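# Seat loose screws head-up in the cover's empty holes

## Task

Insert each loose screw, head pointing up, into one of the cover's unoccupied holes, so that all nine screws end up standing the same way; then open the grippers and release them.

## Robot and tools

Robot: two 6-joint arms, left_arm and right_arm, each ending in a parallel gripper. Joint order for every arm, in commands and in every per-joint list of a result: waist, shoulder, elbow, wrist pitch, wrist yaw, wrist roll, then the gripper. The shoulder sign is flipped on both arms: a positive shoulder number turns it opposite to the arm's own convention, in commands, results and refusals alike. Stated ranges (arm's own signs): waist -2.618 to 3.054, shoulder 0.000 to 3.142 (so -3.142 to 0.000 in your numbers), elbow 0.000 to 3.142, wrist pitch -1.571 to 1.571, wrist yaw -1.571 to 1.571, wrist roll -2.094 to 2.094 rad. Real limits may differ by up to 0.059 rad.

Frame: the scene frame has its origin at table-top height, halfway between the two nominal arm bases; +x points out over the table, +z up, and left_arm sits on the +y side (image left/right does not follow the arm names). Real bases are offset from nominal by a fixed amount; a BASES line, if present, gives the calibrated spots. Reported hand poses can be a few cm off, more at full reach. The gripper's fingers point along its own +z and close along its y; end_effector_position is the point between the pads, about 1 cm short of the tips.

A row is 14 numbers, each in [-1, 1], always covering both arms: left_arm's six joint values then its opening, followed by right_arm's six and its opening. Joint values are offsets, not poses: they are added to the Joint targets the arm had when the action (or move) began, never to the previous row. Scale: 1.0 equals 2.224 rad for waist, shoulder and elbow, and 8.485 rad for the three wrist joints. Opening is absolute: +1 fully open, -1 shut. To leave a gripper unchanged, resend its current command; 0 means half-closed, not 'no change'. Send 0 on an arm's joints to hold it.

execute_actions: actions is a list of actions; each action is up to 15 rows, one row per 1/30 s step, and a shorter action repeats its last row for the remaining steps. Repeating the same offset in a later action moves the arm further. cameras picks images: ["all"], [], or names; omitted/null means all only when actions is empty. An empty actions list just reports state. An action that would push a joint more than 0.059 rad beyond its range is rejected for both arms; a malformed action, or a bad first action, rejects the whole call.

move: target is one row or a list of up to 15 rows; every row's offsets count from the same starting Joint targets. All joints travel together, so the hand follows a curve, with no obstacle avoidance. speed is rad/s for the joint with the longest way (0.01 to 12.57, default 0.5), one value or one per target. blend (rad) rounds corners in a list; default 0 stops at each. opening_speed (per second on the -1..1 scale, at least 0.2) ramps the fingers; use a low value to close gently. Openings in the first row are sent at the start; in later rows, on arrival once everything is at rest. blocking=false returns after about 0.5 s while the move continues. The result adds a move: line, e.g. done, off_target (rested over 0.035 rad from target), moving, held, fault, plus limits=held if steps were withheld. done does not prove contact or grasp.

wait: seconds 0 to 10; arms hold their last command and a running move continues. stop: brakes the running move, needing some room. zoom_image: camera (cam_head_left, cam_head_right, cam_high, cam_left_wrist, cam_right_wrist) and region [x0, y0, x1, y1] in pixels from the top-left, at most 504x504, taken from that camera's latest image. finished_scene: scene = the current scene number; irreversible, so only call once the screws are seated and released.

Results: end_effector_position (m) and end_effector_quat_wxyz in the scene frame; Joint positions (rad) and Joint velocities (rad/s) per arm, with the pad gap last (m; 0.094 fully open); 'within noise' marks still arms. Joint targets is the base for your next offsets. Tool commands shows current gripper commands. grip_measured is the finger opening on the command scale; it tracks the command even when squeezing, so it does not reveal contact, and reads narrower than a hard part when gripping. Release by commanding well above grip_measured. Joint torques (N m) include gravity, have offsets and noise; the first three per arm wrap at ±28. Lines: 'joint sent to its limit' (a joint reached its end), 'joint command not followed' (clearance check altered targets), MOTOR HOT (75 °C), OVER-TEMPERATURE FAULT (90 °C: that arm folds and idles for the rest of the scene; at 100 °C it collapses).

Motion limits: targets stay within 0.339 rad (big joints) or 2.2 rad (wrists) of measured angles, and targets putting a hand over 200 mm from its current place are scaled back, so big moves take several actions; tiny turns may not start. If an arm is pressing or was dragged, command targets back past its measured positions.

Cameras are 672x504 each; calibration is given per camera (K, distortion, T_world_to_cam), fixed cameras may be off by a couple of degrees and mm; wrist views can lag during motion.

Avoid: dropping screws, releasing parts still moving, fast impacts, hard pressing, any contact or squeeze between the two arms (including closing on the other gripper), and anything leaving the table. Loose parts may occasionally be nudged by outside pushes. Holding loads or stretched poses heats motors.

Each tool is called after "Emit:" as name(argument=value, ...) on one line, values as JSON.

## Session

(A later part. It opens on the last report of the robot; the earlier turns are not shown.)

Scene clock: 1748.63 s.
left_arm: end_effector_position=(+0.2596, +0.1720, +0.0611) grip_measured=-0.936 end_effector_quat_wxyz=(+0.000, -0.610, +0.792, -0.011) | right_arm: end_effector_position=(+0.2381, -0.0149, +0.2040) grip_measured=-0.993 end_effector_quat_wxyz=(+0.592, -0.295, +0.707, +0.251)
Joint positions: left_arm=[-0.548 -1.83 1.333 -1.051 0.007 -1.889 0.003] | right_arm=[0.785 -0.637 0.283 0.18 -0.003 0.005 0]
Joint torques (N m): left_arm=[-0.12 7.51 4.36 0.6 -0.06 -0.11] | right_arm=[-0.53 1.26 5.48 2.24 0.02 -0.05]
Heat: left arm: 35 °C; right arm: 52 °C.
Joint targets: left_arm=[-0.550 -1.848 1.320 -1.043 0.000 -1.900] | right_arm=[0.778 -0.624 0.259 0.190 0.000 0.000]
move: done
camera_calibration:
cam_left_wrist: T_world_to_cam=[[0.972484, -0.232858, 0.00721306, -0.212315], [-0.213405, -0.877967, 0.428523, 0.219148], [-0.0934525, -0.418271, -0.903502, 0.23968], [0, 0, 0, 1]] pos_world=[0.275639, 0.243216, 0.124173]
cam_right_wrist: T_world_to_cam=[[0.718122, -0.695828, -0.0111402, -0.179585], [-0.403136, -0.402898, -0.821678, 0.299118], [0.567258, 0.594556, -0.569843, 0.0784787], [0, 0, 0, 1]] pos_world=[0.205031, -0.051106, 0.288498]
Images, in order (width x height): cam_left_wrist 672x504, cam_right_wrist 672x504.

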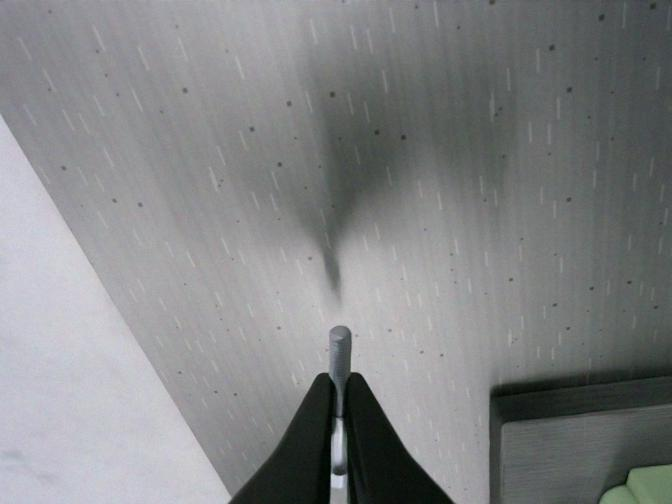

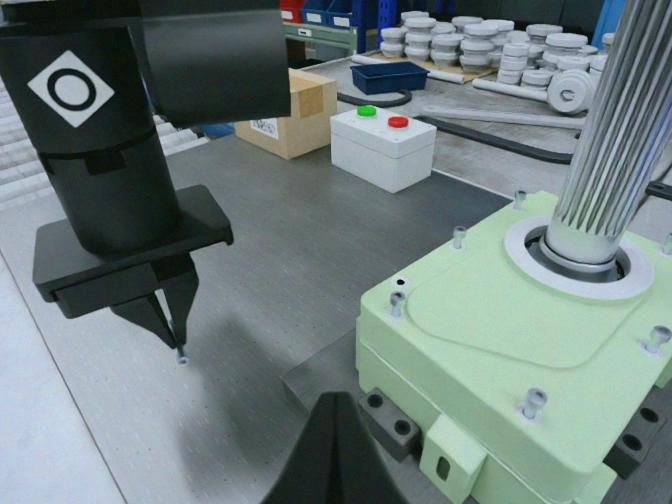

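Emit:
move(target=[0,-0.018,-0.0346,0.0138,0,0,-1,0,0,0,0,0,0,-1], speed=0.15, cameras=["cam_left_wrist"])

Scene clock: 1757.13 s.
left_arm: end_effector_position=(+0.2615, +0.1707, +0.0326) grip_measured=-0.936 end_effector_quat_wxyz=(+0.002, -0.610, +0.792, -0.015) | right_arm: end_effector_position=(+0.2381, -0.0149, +0.2040) grip_measured=-0.993 end_effector_quat_wxyz=(+0.592, -0.295, +0.707, +0.251)
Joint positions: left_arm=[-0.548 -1.864 1.258 -0.934 0.007 -1.89 0.003] | right_arm=[0.785 -0.637 0.283 0.18 -0.003 0.005 0]
Joint torques (N m): left_arm=[-0.25 7.39 4.01 0.61 -0.07 -0.14] | right_arm=[-0.54 1.26 5.49 2.24 0.02 -0.06]
Heat: left arm: 35 °C; right arm: 52 °C.
Joint targets: left_arm=[-0.550 -1.888 1.243 -0.926 0.000 -1.900] | right_arm=[0.778 -0.624 0.259 0.190 0.000 0.000]
move: done
camera_calibration:
cam_left_wrist: T_world_to_cam=[[0.972497, -0.232424, 0.0151003, -0.214565], [-0.216078, -0.876105, 0.430988, 0.230924], [-0.0869424, -0.422398, -0.902231, 0.212529], [0, 0, 0, 1]] pos_world=[0.27704, 0.242216, 0.0954646]
Images, in order (width x height): cam_left_wrist 672x504.

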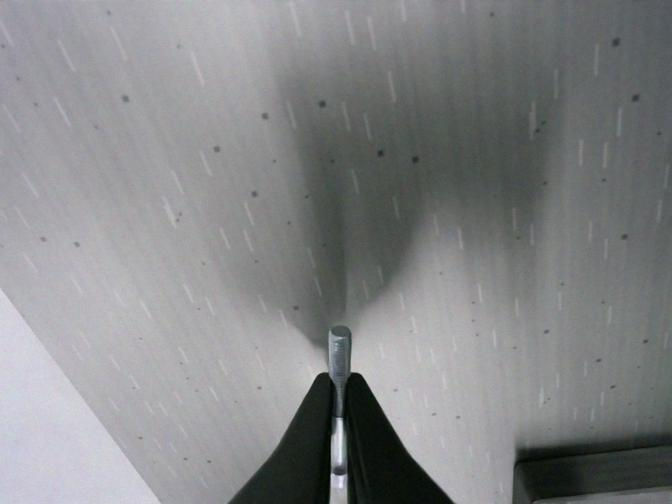

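Emit:
move(target=[0,-0.0045,-0.0087,0.0035,0,0,-1,0,0,0,0,0,0,-1], speed=0.1, cameras=["cam_left_wrist"])

Scene clock: 1762.87 s.
left_arm: end_effector_position=(+0.2615, +0.1707, +0.0253) grip_measured=-0.936 end_effector_quat_wxyz=(+0.002, -0.610, +0.792, -0.016) | right_arm: end_effector_position=(+0.2381, -0.0149, +0.2040) grip_measured=-0.993 end_effector_quat_wxyz=(+0.592, -0.295, +0.707, +0.251)
Joint positions: left_arm=[-0.548 -1.874 1.239 -0.905 0.007 -1.89 0.003] | right_arm=[0.785 -0.637 0.283 0.18 -0.003 0.005 0]
Joint torques (N m): left_arm=[-0.16 7.23 3.92 0.64 -0.06 -0.17] | right_arm=[-0.53 1.26 5.49 2.24 0.02 -0.05]
Heat: left arm: 34 °C; right arm: 52 °C.
Joint targets: left_arm=[-0.550 -1.898 1.224 -0.897 0.000 -1.900] | right_arm=[0.778 -0.624 0.259 0.190 0.000 0.000]
move: done
camera_calibration:
cam_left_wrist: T_world_to_cam=[[0.972489, -0.232384, 0.0162135, -0.214438], [-0.216477, -0.875824, 0.431359, 0.23419], [-0.0860407, -0.423001, -0.902035, 0.205764], [0, 0, 0, 1]] pos_world=[0.27694, 0.242315, 0.0880634]
Images, in order (width x height): cam_left_wrist 672x504.

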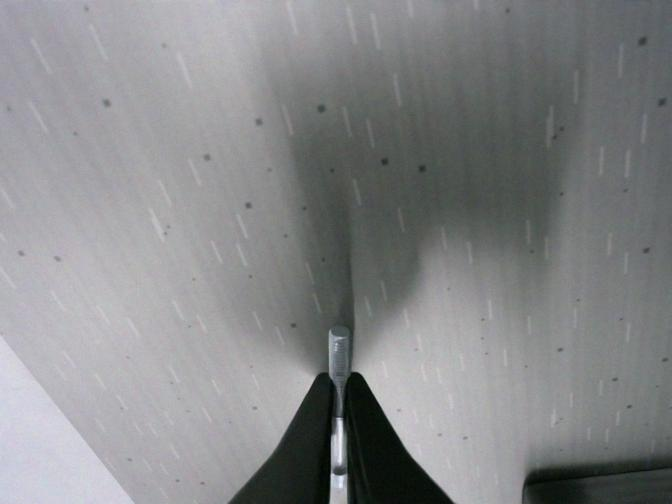

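Another 3 mm, then release and go up 3 cm.

Emit:
move(target=[[0,-0.0018,-0.0035,0.0014,0,0,-1,0,0,0,0,0,0,-1],[0,-0.0018,-0.0035,0.0014,0,0,-0.5,0,0,0,0,0,0,-1]], speed=0.08, opening_speed=0.4, cameras=["cam_left_wrist"])

Scene clock: 1769.20 s.
left_arm: end_effector_position=(+0.2621, +0.1704, +0.0236) grip_measured=-0.503 end_effector_quat_wxyz=(+0.003, -0.610, +0.792, -0.019) | right_arm: end_effector_position=(+0.2381, -0.0149, +0.2040) grip_measured=-0.993 end_effector_quat_wxyz=(+0.592, -0.295, +0.707, +0.251)
Joint positions: left_arm=[-0.548 -1.874 1.231 -0.892 0.007 -1.89 0.023] | right_arm=[0.785 -0.637 0.283 0.18 -0.003 0.005 0]
Joint torques (N m): left_arm=[-0.23 6.89 3.99 0.63 -0.08 -0.12] | right_arm=[-0.53 1.26 5.48 2.24 0.02 -0.05]
Heat: left arm: 34 °C; right arm: 52 °C.
Joint targets: left_arm=[-0.550 -1.902 1.216 -0.885 0.000 -1.900] | right_arm=[0.778 -0.624 0.259 0.190 0.000 0.000]
move: done
camera_calibration:
cam_left_wrist: T_world_to_cam=[[0.972478, -0.231989, 0.0216339, -0.215308], [-0.218264, -0.874568, 0.433004, 0.234908], [-0.0815316, -0.425808, -0.901132, 0.203428], [0, 0, 0, 1]] pos_world=[0.27724, 0.242115, 0.0862577]
Images, in order (width x height): cam_left_wrist 672x504.

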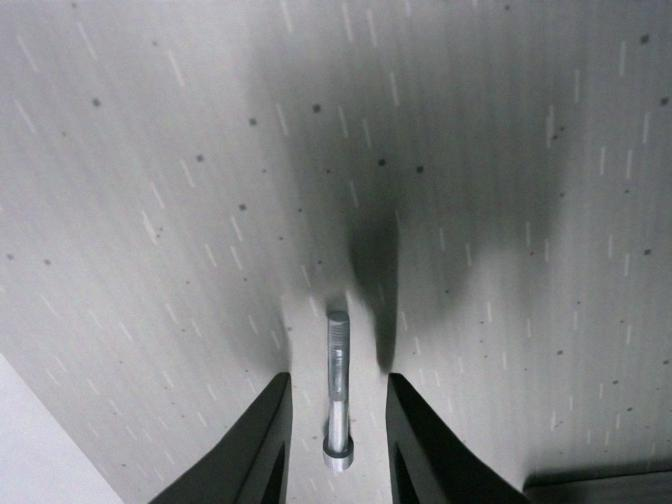

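Emit:
move(target=[[0,0.0148,0.0593,-0.0194,0,0,-0.5,0,0,0,0,0,0,-1],[-0.0247,0.0148,0.0593,-0.0194,0,0.3653,0,0,0,0,0,0,0,-1]], speed=[0.2,1.0], cameras=["cam_left_wrist"])

Scene clock: 1791.47 s.
left_arm: end_effector_position=(+0.2496, +0.1595, +0.0458) grip_measured=-0.003 end_effector_quat_wxyz=(-0.006, +0.789, +0.615, -0.002) | right_arm: end_effector_position=(+0.2381, -0.0149, +0.2040) grip_measured=-0.993 end_effector_quat_wxyz=(+0.592, -0.295, +0.707, +0.251)
Joint positions: left_arm=[-0.599 -1.874 1.326 -1.036 -0.001 1.189 0.047] | right_arm=[0.785 -0.637 0.283 0.18 -0.003 0.005 0]
Joint torques (N m): left_arm=[-0.47 9.89 6.95 0.33 -0.01 0.1] | right_arm=[-0.54 1.26 5.48 2.24 0.02 -0.06]
Heat: left arm: 35 °C; right arm: 52 °C.
Joint targets: left_arm=[-0.605 -1.869 1.348 -1.049 0.000 1.200] | right_arm=[0.778 -0.624 0.259 0.190 0.000 0.000]
move: done
camera_calibration:
cam_left_wrist: T_world_to_cam=[[-0.975239, 0.221152, 0.00096043, 0.208658], [0.200965, 0.884389, 0.42127, -0.171577], [0.0923153, 0.411032, -0.906935, 0.0411335], [0, 0, 0, 1]] pos_world=[0.234175, 0.0886882, 0.109385]
Images, in order (width x height): cam_left_wrist 672x504.

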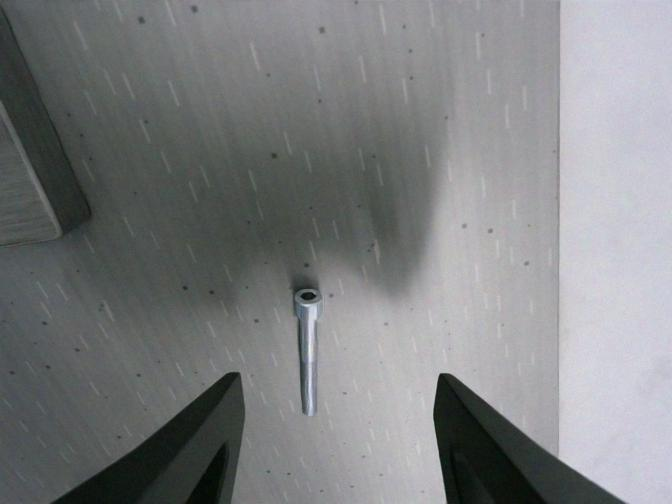

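Emit:
move(target=[-0.0031,-0.0256,-0.0279,0.0106,0,0,0,0,0,0,0,0,0,-1], speed=0.12, cameras=["cam_left_wrist"])

Scene clock: 1810.77 s.
left_arm: end_effector_position=(+0.2520, +0.1551, +0.0301) grip_measured=-0.003 end_effector_quat_wxyz=(-0.003, +0.791, +0.612, +0.000) | right_arm: end_effector_position=(+0.2381, -0.0149, +0.2040) grip_measured=-0.993 end_effector_quat_wxyz=(+0.592, -0.295, +0.707, +0.251)
Joint positions: left_arm=[-0.606 -1.903 1.299 -0.973 -0.001 1.19 0.047] | right_arm=[0.785 -0.637 0.283 0.18 -0.003 0.005 0]
Joint torques (N m): left_arm=[-0.5 7.64 4.12 0.63 0 0.09] | right_arm=[-0.54 1.26 5.48 2.24 0.02 -0.06]
Heat: left arm: 35 °C; right arm: 52 °C.
Joint targets: left_arm=[-0.612 -1.926 1.286 -0.959 0.000 1.200] | right_arm=[0.778 -0.624 0.259 0.190 0.000 0.000]
move: done
camera_calibration:
cam_left_wrist: T_world_to_cam=[[-0.973689, 0.227805, -0.0059141, 0.210731], [0.204429, 0.884655, 0.41904, -0.162439], [0.100691, 0.406806, -0.907948, 0.0270696], [0, 0, 0, 1]] pos_world=[0.235668, 0.0846845, 0.0938924]
Images, in order (width x height): cam_left_wrist 672x504.

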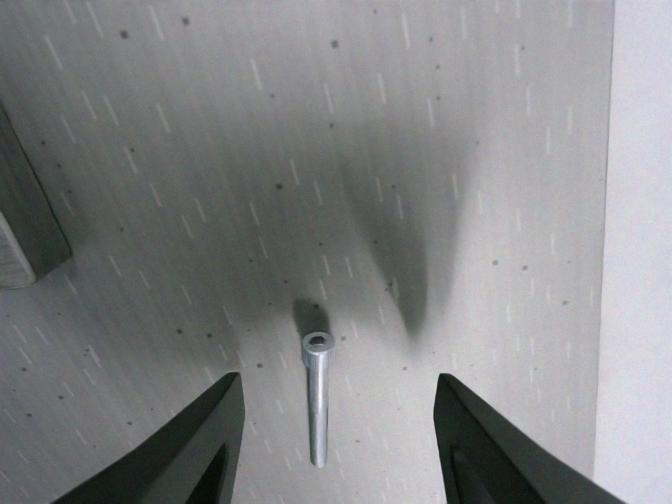

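Emit:
move(target=[0,-0.0067,-0.0063,0.0045,0,0,0,0,0,0,0,0,0,-1], speed=0.08, cameras=["cam_left_wrist"])

Scene clock: 1822.37 s.
left_arm: end_effector_position=(+0.2551, +0.1529, +0.0229) grip_measured=-0.003 end_effector_quat_wxyz=(+0.003, +0.791, +0.612, +0.001) | right_arm: end_effector_position=(+0.2381, -0.0149, +0.2040) grip_measured=-0.993 end_effector_quat_wxyz=(+0.592, -0.295, +0.707, +0.251)
Joint positions: left_arm=[-0.606 -1.916 1.286 -0.935 -0.001 1.19 0.047] | right_arm=[0.785 -0.637 0.283 0.18 -0.003 0.005 0]
Joint torques (N m): left_arm=[-0.54 7.49 4.04 0.61 0 0.1] | right_arm=[-0.54 1.28 5.49 2.24 0.01 -0.05]
Heat: left arm: 35 °C; right arm: 52 °C.
Joint targets: left_arm=[-0.612 -1.941 1.272 -0.921 0.000 1.200] | right_arm=[0.778 -0.624 0.259 0.190 0.000 0.000]
move: done
camera_calibration:
cam_left_wrist: T_world_to_cam=[[-0.973565, 0.22777, -0.017107, 0.214483], [0.200387, 0.887659, 0.414615, -0.157372], [0.109622, 0.400227, -0.909836, 0.0198794], [0, 0, 0, 1]] pos_world=[0.238169, 0.0828838, 0.0870051]
Images, in order (width x height): cam_left_wrist 672x504.

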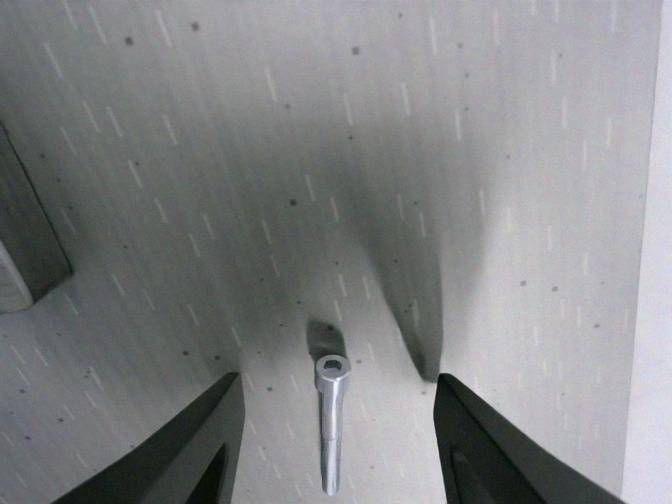

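Emit:
move(target=[0,0,0,0,0,0,-1,0,0,0,0,0,0,-1], opening_speed=0.5, cameras=["cam_left_wrist"])

Scene clock: 1828.90 s.
left_arm: end_effector_position=(+0.2554, +0.1529, +0.0229) grip_measured=-0.891 end_effector_quat_wxyz=(+0.003, +0.791, +0.612, +0.002) | right_arm: end_effector_position=(+0.2381, -0.0149, +0.2040) grip_measured=-0.993 end_effector_quat_wxyz=(+0.592, -0.295, +0.707, +0.251)
Joint positions: left_arm=[-0.606 -1.916 1.286 -0.934 -0.002 1.19 0.005] | right_arm=[0.785 -0.637 0.283 0.18 -0.003 0.005 0]
Joint torques (N m): left_arm=[-0.44 7.56 4.01 0.62 0.01 0.06] | right_arm=[-0.54 1.28 5.49 2.24 0.02 -0.06]
Heat: left arm: 34 °C; right arm: 52 °C.
Joint targets: left_arm=[-0.612 -1.941 1.272 -0.921 0.000 1.199] | right_arm=[0.778 -0.624 0.259 0.190 0.000 0.000]
move: done
camera_calibration:
cam_left_wrist: T_world_to_cam=[[-0.973565, 0.227691, -0.0180847, 0.214792], [0.199889, 0.887644, 0.414888, -0.157228], [0.110519, 0.400306, -0.909693, 0.0196651], [0, 0, 0, 1]] pos_world=[0.238369, 0.0827838, 0.0870055]
Images, in order (width x height): cam_left_wrist 672x504.

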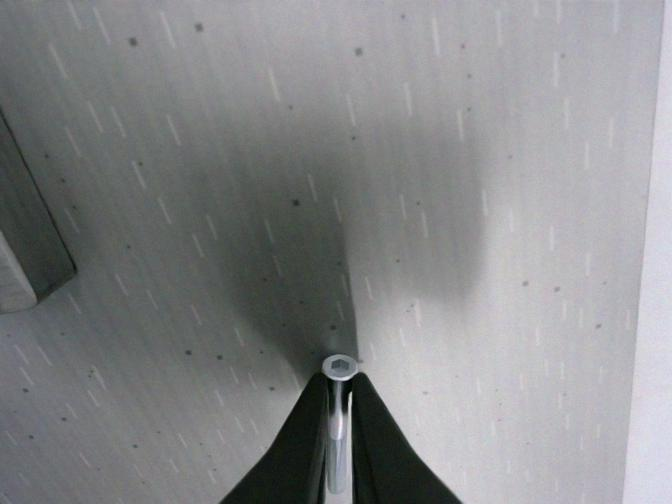

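Emit:
move(target=[[0,0.1444,0.026,-0.0424,0,0,-1,0,0,0,0,0,0,-1],[0.2302,0.1444,0.026,0.1427,0,-0.1413,-1,0,0,0,0,0,0,-1],[0.1767,0.0113,-0.2331,0.2459,0.0631,-0.1413,-1,0,0,0,0,0,0,-1],[0.0868,0.0113,-0.2331,0.2459,0.0631,-0.1413,-1,0,0,0,0,0,0,-1]], speed=[0.4,0.9,0.7,0.4], blend=[0.03,0.1,0.05,0], cameras=["cam_right_wrist","cam_left_wrist"])

Emit:
zoom_image(camera="cam_right_wrist", region=[340, 180, 460, 320])

Emit:
zoom_image(camera="cam_left_wrist", region=[270, 340, 410, 504])

Scene clock: 1878.13 s.
left_arm: end_effector_position=(+0.3765, +0.0637, +0.1769) grip_measured=-0.891 end_effector_quat_wxyz=(+0.632, +0.336, +0.615, -0.331) | right_arm: end_effector_position=(+0.2381, -0.0149, +0.2040) grip_measured=-0.993 end_effector_quat_wxyz=(+0.592, -0.295, +0.707, +0.251)
Joint positions: left_arm=[-0.421 -1.897 0.763 1.154 0.534 0.007 0.005] | right_arm=[0.785 -0.637 0.283 0.18 -0.003 0.005 0]
Joint torques (N m): left_arm=[0.14 7.77 4.05 1.99 -0.01 -0.09] | right_arm=[-0.54 1.26 5.49 2.24 0.01 -0.05]
Heat: left arm: 34 °C; right arm: 52 °C.
Joint targets: left_arm=[-0.419 -1.916 0.753 1.165 0.535 0.001] | right_arm=[0.778 -0.624 0.259 0.190 0.000 0.000]
move: done
camera_calibration:
cam_left_wrist: T_world_to_cam=[[-0.826323, -0.563173, 0.00511177, 0.34663], [-0.229009, 0.327697, -0.916607, 0.266429], [0.514533, -0.758585, -0.399756, 0.0136073], [0, 0, 0, 1]] pos_world=[0.340441, 0.118227, 0.247878]
cam_right_wrist: T_world_to_cam=[[0.718122, -0.695828, -0.0111402, -0.179585], [-0.403136, -0.402898, -0.821678, 0.299118], [0.567258, 0.594556, -0.569843, 0.0784787], [0, 0, 0, 1]] pos_world=[0.205031, -0.051106, 0.288498]
Images, in order (width x height): cam_left_wrist 672x504, cam_right_wrist 672x504.

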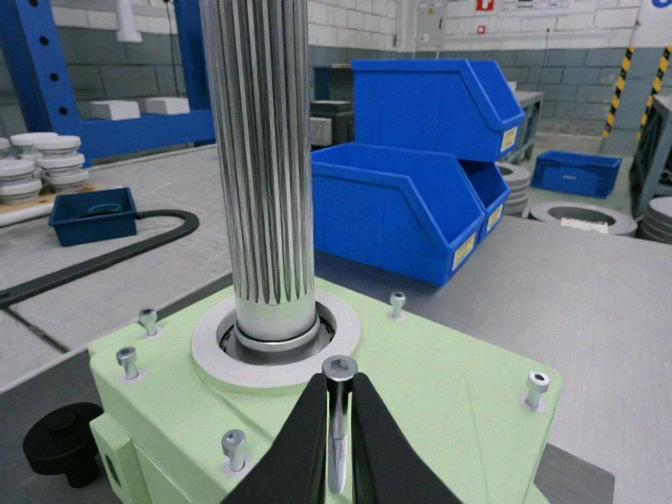

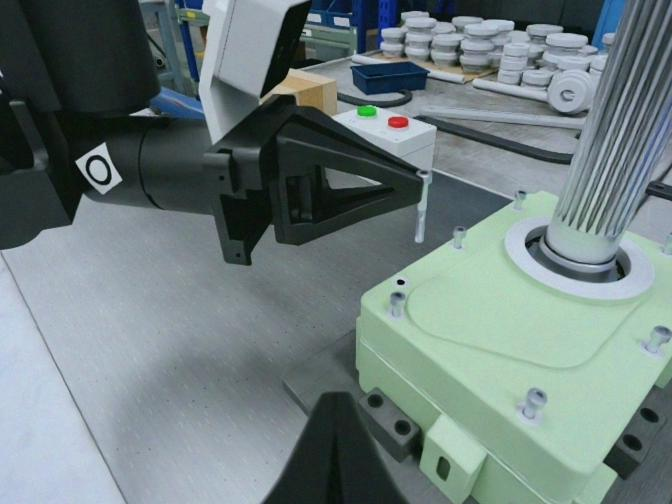

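Scaled by 3.600 from the camera's 672x504 image, which has a finer 960x720 frame.

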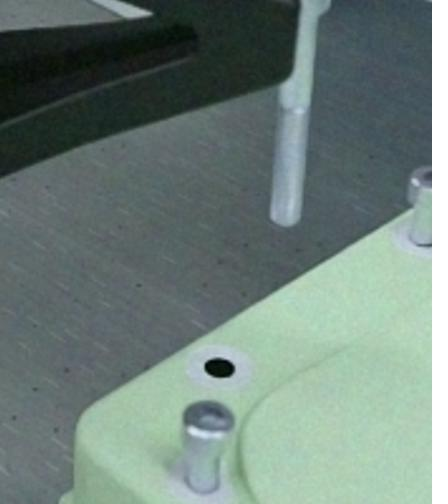

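Scaled by 3.073 from the camera's 672x504 image, which has a finer 960x720 frame.

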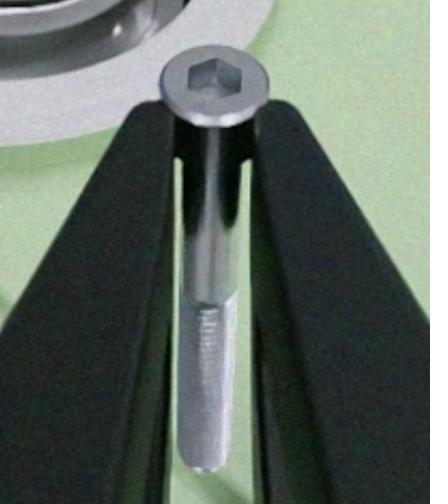

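Emit:
wait(seconds=0.1, cameras=["cam_head_left","cam_head_right"])

Emit:
zoom_image(camera="cam_head_left", region=[335, 220, 395, 280])

Emit:
zoom_image(camera="cam_head_right", region=[325, 220, 385, 280])

Scene clock: 1893.93 s.
left_arm: end_effector_position=(+0.3765, +0.0637, +0.1770) grip_measured=-0.891 end_effector_quat_wxyz=(+0.632, +0.336, +0.614, -0.331) | right_arm: end_effector_position=(+0.2381, -0.0149, +0.2040) grip_measured=-0.993 end_effector_quat_wxyz=(+0.592, -0.295, +0.707, +0.251)
Joint positions: left_arm=[-0.421 -1.897 0.763 1.155 0.534 0.007 0.005] | right_arm=[0.785 -0.637 0.283 0.18 -0.003 0.005 0]
Joint torques (N m): left_arm=[0.13 7.69 4.04 2.02 0 -0.06] | right_arm=[-0.54 1.28 5.49 2.24 0.01 -0.06]
Heat: left arm: 34 °C; right arm: 52 °C.
Joint targets: left_arm=[-0.419 -1.916 0.753 1.166 0.535 0.001] | right_arm=[0.778 -0.624 0.259 0.190 0.000 0.000]
Tool commands: left_gripper/opening=-1.0 right_gripper/opening=-1.0
wait: 0.10 s; at rest from the start
Images, in order (width x height): cam_head_left 672x504, cam_head_right 672x504.

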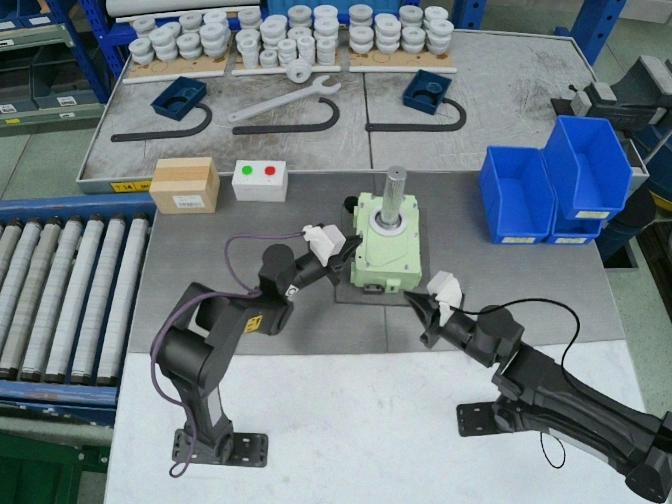

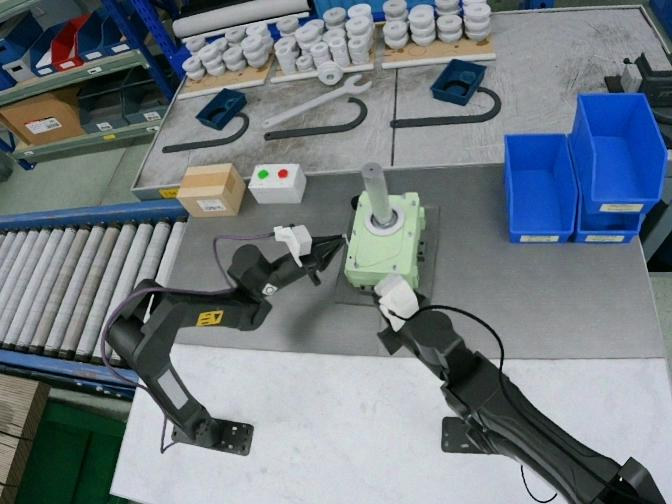

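Scaled by 8.400 from the camera's 672x504 image, which has a finer 960x720 frame.

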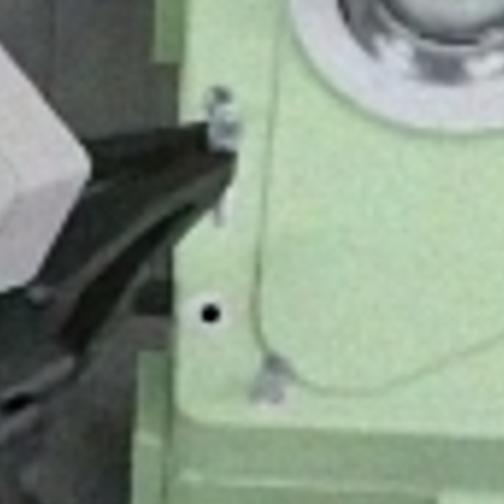

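Scaled by 8.400 from the camera's 672x504 image, which has a finer 960x720 frame.

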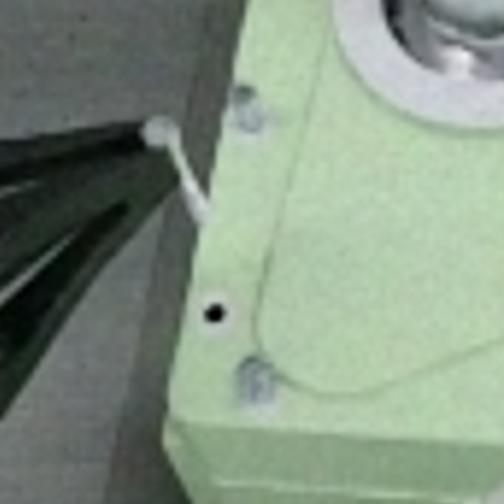

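Emit:
move(target=[-0.0076,-0.0144,-0.0265,0.0072,-0.002,-0.0039,-1,0,0,0,0,0,0,-1], speed=0.12, cameras=["cam_right_wrist","cam_left_wrist","cam_head_left","cam_head_right"])

Emit:
zoom_image(camera="cam_right_wrist", region=[350, 210, 450, 310])

Emit:
zoom_image(camera="cam_left_wrist", region=[290, 404, 390, 504])

Emit:
zoom_image(camera="cam_head_left", region=[335, 220, 395, 280])

Emit:
zoom_image(camera="cam_head_right", region=[325, 220, 385, 280])

Scene clock: 1930.43 s.
left_arm: end_effector_position=(+0.3656, +0.0650, +0.1568) grip_measured=-0.891 end_effector_quat_wxyz=(+0.618, +0.327, +0.628, -0.343) | right_arm: end_effector_position=(+0.2381, -0.0149, +0.2040) grip_measured=-0.993 end_effector_quat_wxyz=(+0.592, -0.295, +0.707, +0.251)
Joint positions: left_arm=[-0.43 -1.924 0.707 1.215 0.528 -0.025 0.005] | right_arm=[0.785 -0.637 0.283 0.18 -0.003 0.005 0]
Joint torques (N m): left_arm=[-0.46 7.06 3.38 2.02 -0.13 -0.07] | right_arm=[-0.54 1.26 5.49 2.24 0.02 -0.06]
Heat: left arm: 35 °C; right arm: 52 °C.
Joint targets: left_arm=[-0.436 -1.948 0.694 1.227 0.518 -0.032] | right_arm=[0.778 -0.624 0.259 0.190 0.000 0.000]
move: done
camera_calibration:
cam_left_wrist: T_world_to_cam=[[-0.827128, -0.559837, 0.0494094, 0.331588], [-0.271574, 0.321165, -0.907249, 0.25958], [0.492043, -0.76383, -0.417682, 0.0235193], [0, 0, 0, 1]] pos_world=[0.333189, 0.120232, 0.228943]
cam_right_wrist: T_world_to_cam=[[0.718122, -0.695828, -0.0111402, -0.179585], [-0.403136, -0.402898, -0.821678, 0.299118], [0.567258, 0.594556, -0.569843, 0.0784787], [0, 0, 0, 1]] pos_world=[0.205031, -0.051106, 0.288498]
Images, in order (width x height): cam_head_left 672x504, cam_head_right 672x504, cam_left_wrist 672x504, cam_right_wrist 672x504.

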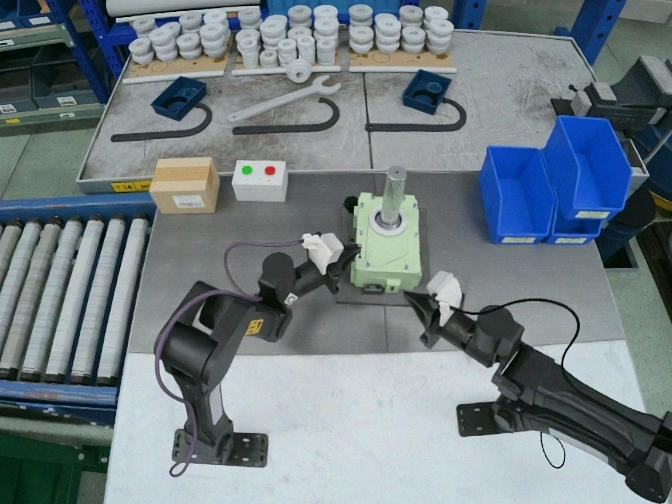

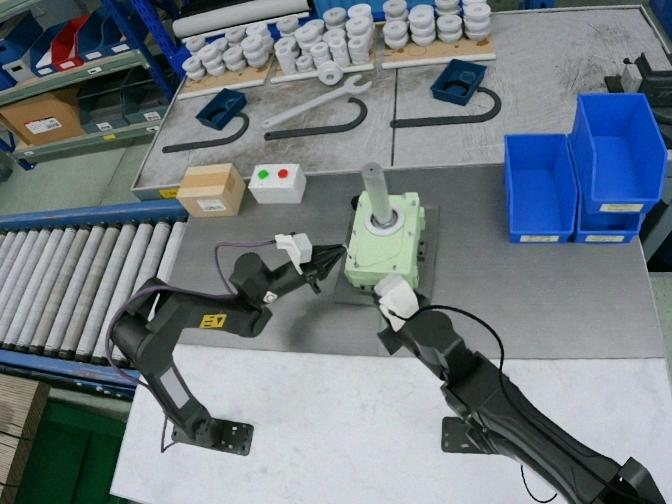

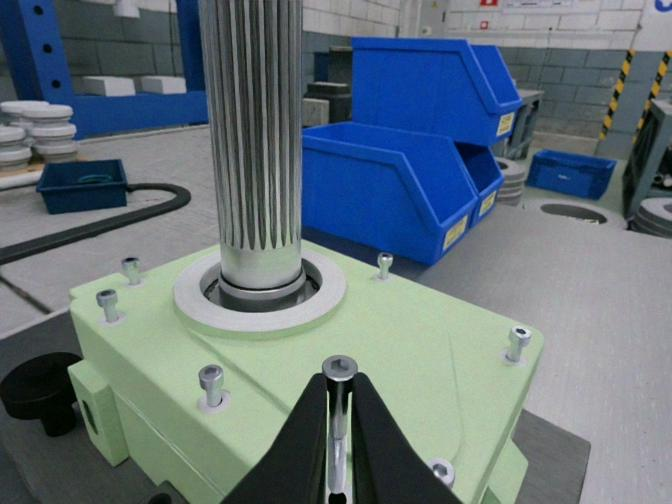

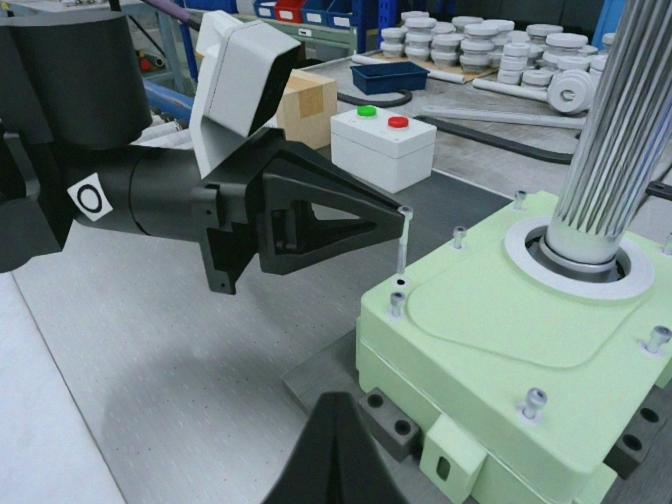

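Scaled by 5.040 from the camera's 672x504 image, which has a finer 960x720 frame.

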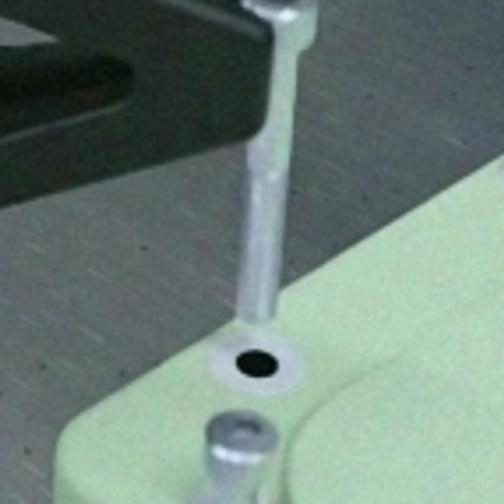

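Scaled by 5.040 from the camera's 672x504 image, which has a finer 960x720 frame.

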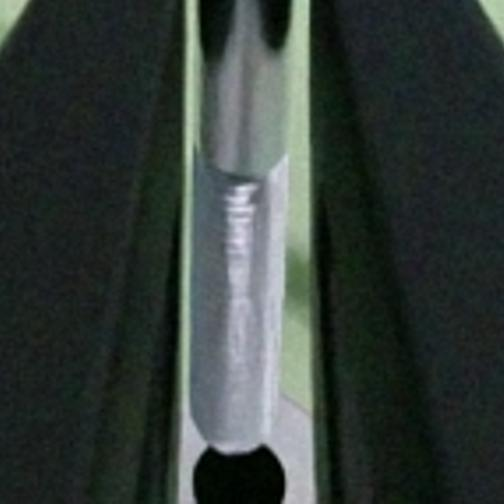

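Scaled by 8.400 from the camera's 672x504 image, which has a finer 960x720 frame.

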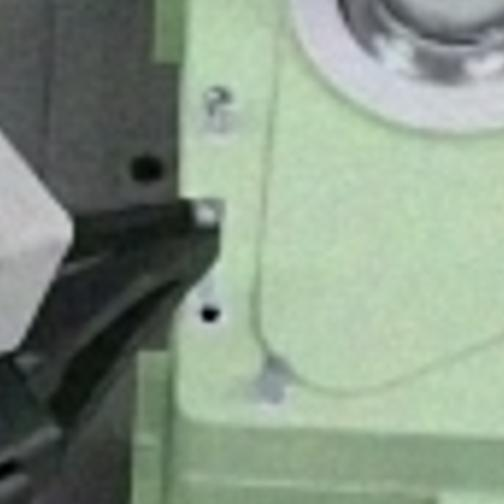

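Scaled by 8.400 from the camera's 672x504 image, which has a finer 960x720 frame.

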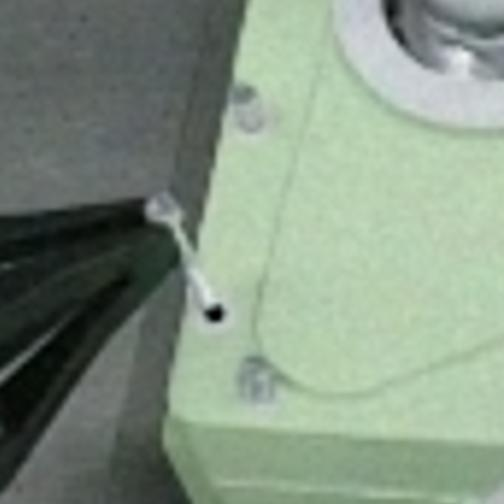

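Emit:
move(target=[0,-0.013,-0.0012,0.0037,0,0,-1,0,0,0,0,0,0,-1], speed=0.06, cameras=["cam_right_wrist","cam_left_wrist"])

Emit:
zoom_image(camera="cam_right_wrist", region=[370, 250, 430, 310])

Emit:
zoom_image(camera="cam_left_wrist", region=[290, 404, 390, 504])

Scene clock: 1948.93 s.
left_arm: end_effector_position=(+0.3665, +0.0646, +0.1513) grip_measured=-0.891 end_effector_quat_wxyz=(+0.619, +0.327, +0.626, -0.343) | right_arm: end_effector_position=(+0.2381, -0.0149, +0.2040) grip_measured=-0.993 end_effector_quat_wxyz=(+0.592, -0.295, +0.707, +0.251)
Joint positions: left_arm=[-0.43 -1.952 0.707 1.246 0.528 -0.026 0.005] | right_arm=[0.785 -0.637 0.283 0.18 -0.003 0.005 0]
Joint torques (N m): left_arm=[-0.38 7.02 3.14 2.03 -0.1 -0.06] | right_arm=[-0.54 1.26 5.49 2.24 0.02 -0.06]
Heat: left arm: 36 °C; right arm: 52 °C.
Joint targets: left_arm=[-0.436 -1.977 0.692 1.258 0.519 -0.032] | right_arm=[0.778 -0.624 0.259 0.190 0.000 0.000]
move: done
camera_calibration:
cam_left_wrist: T_world_to_cam=[[-0.827039, -0.560068, 0.0482651, 0.332533], [-0.269144, 0.319131, -0.90869, 0.254449], [0.493526, -0.764512, -0.414673, 0.0194837], [0, 0, 0, 1]] pos_world=[0.333886, 0.119934, 0.223245]
cam_right_wrist: T_world_to_cam=[[0.718122, -0.695828, -0.0111402, -0.179585], [-0.403136, -0.402898, -0.821678, 0.299118], [0.567258, 0.594556, -0.569843, 0.0784787], [0, 0, 0, 1]] pos_world=[0.205031, -0.051106, 0.288498]
Images, in order (width x height): cam_left_wrist 672x504, cam_right_wrist 672x504.

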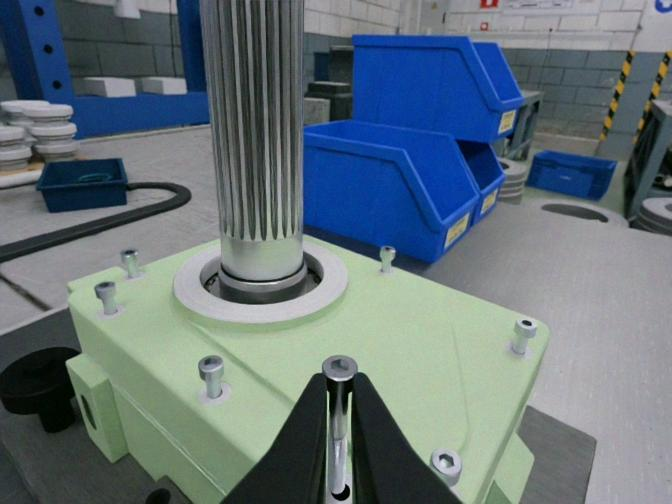

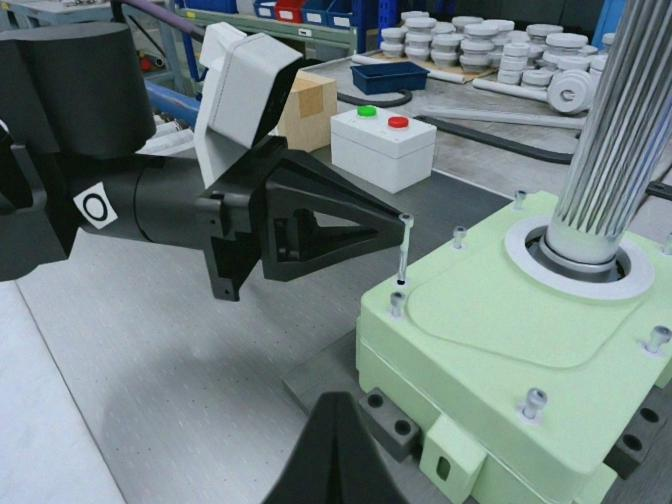

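Scaled by 8.400 from the camera's 672x504 image, which has a finer 960x720 frame.

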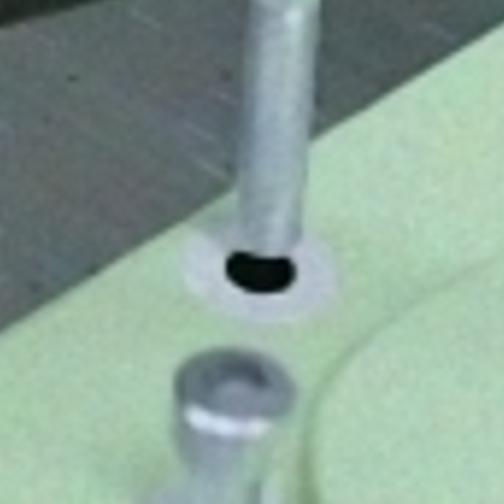

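Scaled by 5.040 from the camera's 672x504 image, which has a finer 960x720 frame.

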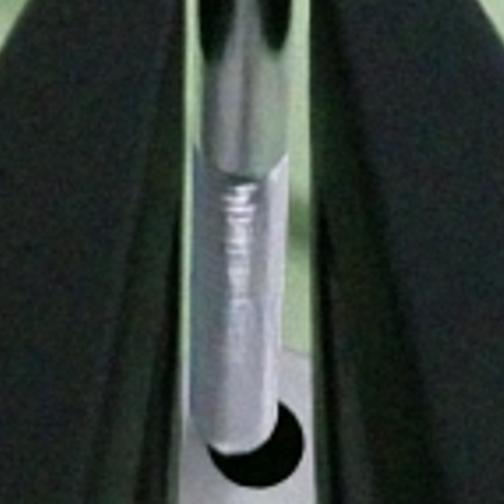

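Emit:
move(target=[0,-0.001,-0.0019,0.0008,0.0026,0,-1,0,0,0,0,0,0,-1], speed=0.06, cameras=["cam_right_wrist","cam_left_wrist"])

Emit:
zoom_image(camera="cam_right_wrist", region=[370, 250, 430, 310])

Emit:
zoom_image(camera="cam_left_wrist", region=[290, 404, 390, 504])

Scene clock: 1981.03 s.
left_arm: end_effector_position=(+0.3644, +0.0645, +0.1508) grip_measured=-0.891 end_effector_quat_wxyz=(+0.619, +0.329, +0.625, -0.345) | right_arm: end_effector_position=(+0.2381, -0.0149, +0.2040) grip_measured=-0.993 end_effector_quat_wxyz=(+0.592, -0.295, +0.707, +0.251)
Joint positions: left_arm=[-0.43 -1.952 0.702 1.254 0.534 -0.026 0.005] | right_arm=[0.785 -0.637 0.283 0.18 -0.003 0.005 0]
Joint torques (N m): left_arm=[-0.59 6.76 3.21 2.01 0.06 -0.06] | right_arm=[-0.54 1.26 5.48 2.24 0.02 -0.06]
Heat: left arm: 37 °C; right arm: 52 °C.
Joint targets: left_arm=[-0.436 -1.979 0.688 1.265 0.541 -0.032] | right_arm=[0.778 -0.624 0.259 0.190 0.000 0.000]
move: done
camera_calibration:
cam_left_wrist: T_world_to_cam=[[-0.830716, -0.554669, 0.0474756, 0.331927], [-0.265816, 0.320281, -0.909264, 0.252333], [0.489135, -0.76796, -0.413503, 0.0219263], [0, 0, 0, 1]] pos_world=[0.332087, 0.120131, 0.222745]
cam_right_wrist: T_world_to_cam=[[0.718122, -0.695828, -0.0111402, -0.179585], [-0.403136, -0.402898, -0.821678, 0.299118], [0.567258, 0.594556, -0.569843, 0.0784787], [0, 0, 0, 1]] pos_world=[0.205031, -0.051106, 0.288498]
Images, in order (width x height): cam_left_wrist 672x504, cam_right_wrist 672x504.

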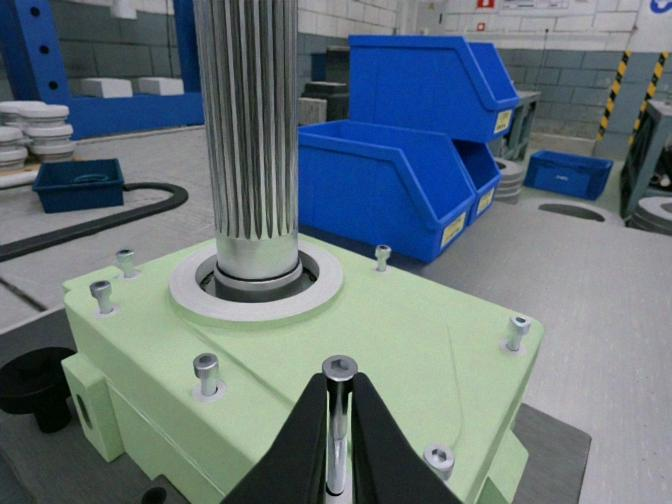

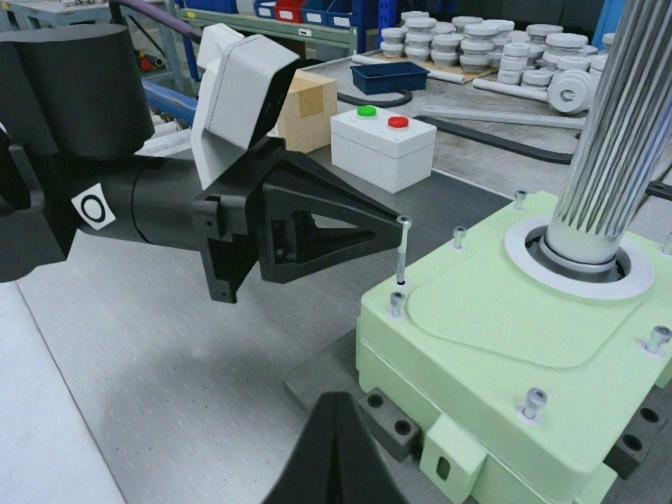

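Scaled by 8.400 from the camera's 672x504 image, which has a finer 960x720 frame.

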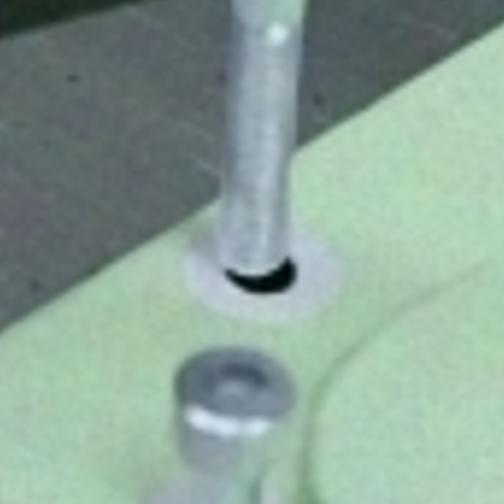

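Scaled by 5.040 from the camera's 672x504 image, which has a finer 960x720 frame.

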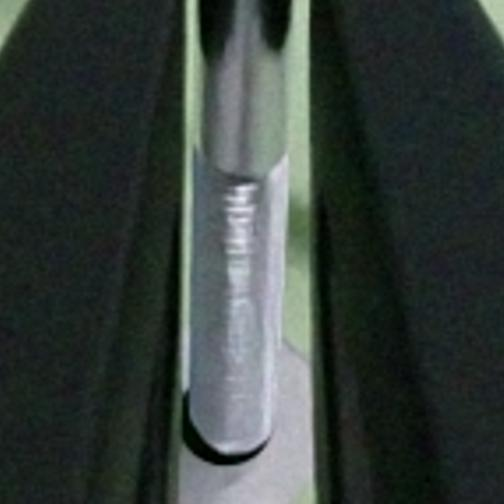

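Emit:
move(target=[0,0,0.0187,0,0,0,-1,0,0,0,0,0,0,-1], speed=0.06, cameras=["cam_right_wrist","cam_left_wrist"])

Emit:
zoom_image(camera="cam_right_wrist", region=[370, 250, 430, 310])

Emit:
zoom_image(camera="cam_left_wrist", region=[290, 404, 390, 504])

Scene clock: 2000.20 s.
left_arm: end_effector_position=(+0.3656, +0.0638, +0.1536) grip_measured=-0.891 end_effector_quat_wxyz=(+0.621, +0.329, +0.622, -0.345) | right_arm: end_effector_position=(+0.2381, -0.0149, +0.2040) grip_measured=-0.993 end_effector_quat_wxyz=(+0.592, -0.295, +0.707, +0.251)
Joint positions: left_arm=[-0.43 -1.952 0.708 1.255 0.535 -0.026 0.005] | right_arm=[0.785 -0.637 0.283 0.18 -0.003 0.005 0]
Joint torques (N m): left_arm=[-0.5 6.82 6.05 2.01 0.08 -0.05] | right_arm=[-0.53 1.26 5.48 2.23 0.01 -0.06]
Heat: left arm: 38 °C; right arm: 52 °C.
Joint targets: left_arm=[-0.436 -1.979 0.729 1.264 0.541 -0.032] | right_arm=[0.778 -0.624 0.259 0.190 0.000 0.000]
move: done
camera_calibration:
cam_left_wrist: T_world_to_cam=[[-0.831683, -0.553567, 0.0432056, 0.333186], [-0.25856, 0.317249, -0.912414, 0.253402], [0.491375, -0.770011, -0.406981, 0.0202391], [0, 0, 0, 1]] pos_world=[0.33268, 0.119633, 0.225049]
cam_right_wrist: T_world_to_cam=[[0.718122, -0.695828, -0.0111402, -0.179585], [-0.403136, -0.402898, -0.821678, 0.299118], [0.567258, 0.594556, -0.569843, 0.0784787], [0, 0, 0, 1]] pos_world=[0.205031, -0.051106, 0.288498]
Images, in order (width x height): cam_left_wrist 672x504, cam_right_wrist 672x504.

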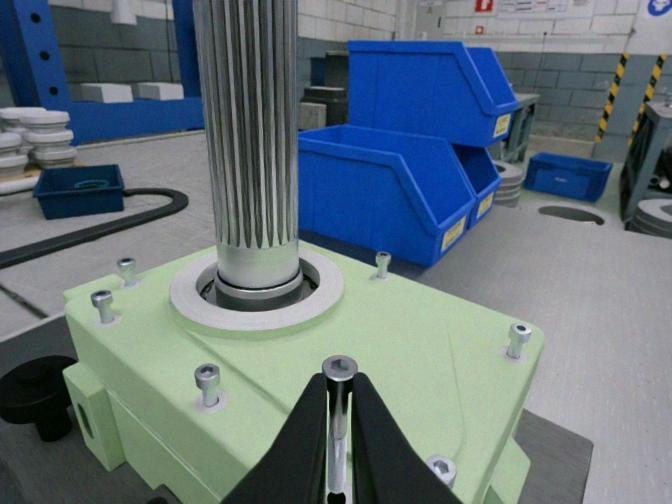

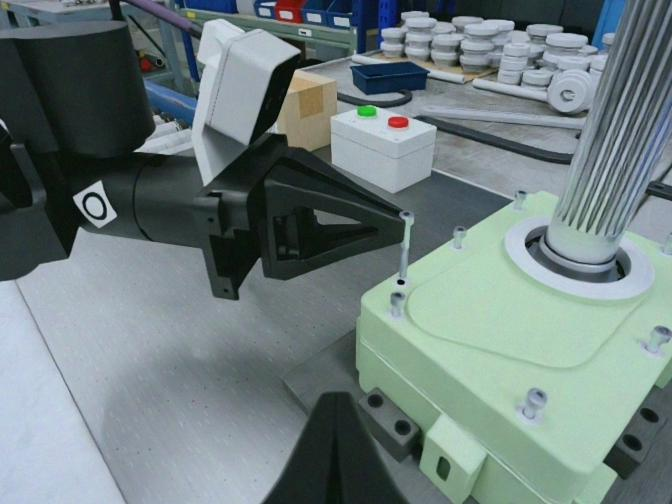

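Scaled by 8.400 from the camera's 672x504 image, which has a finer 960x720 frame.

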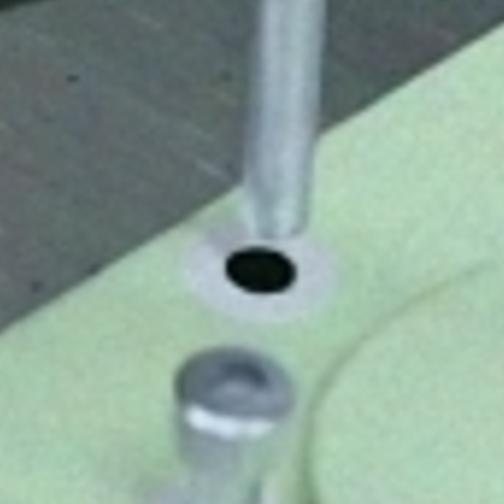

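Scaled by 5.040 from the camera's 672x504 image, which has a finer 960x720 frame.

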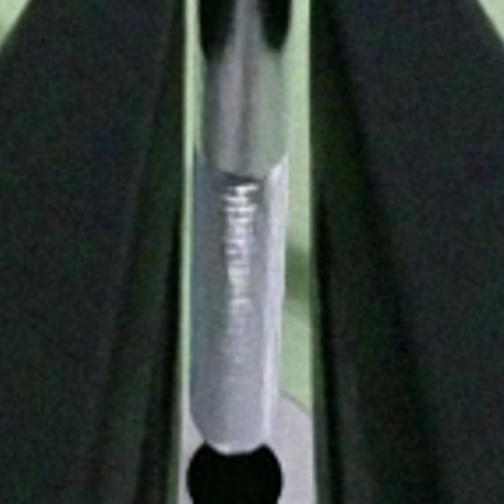

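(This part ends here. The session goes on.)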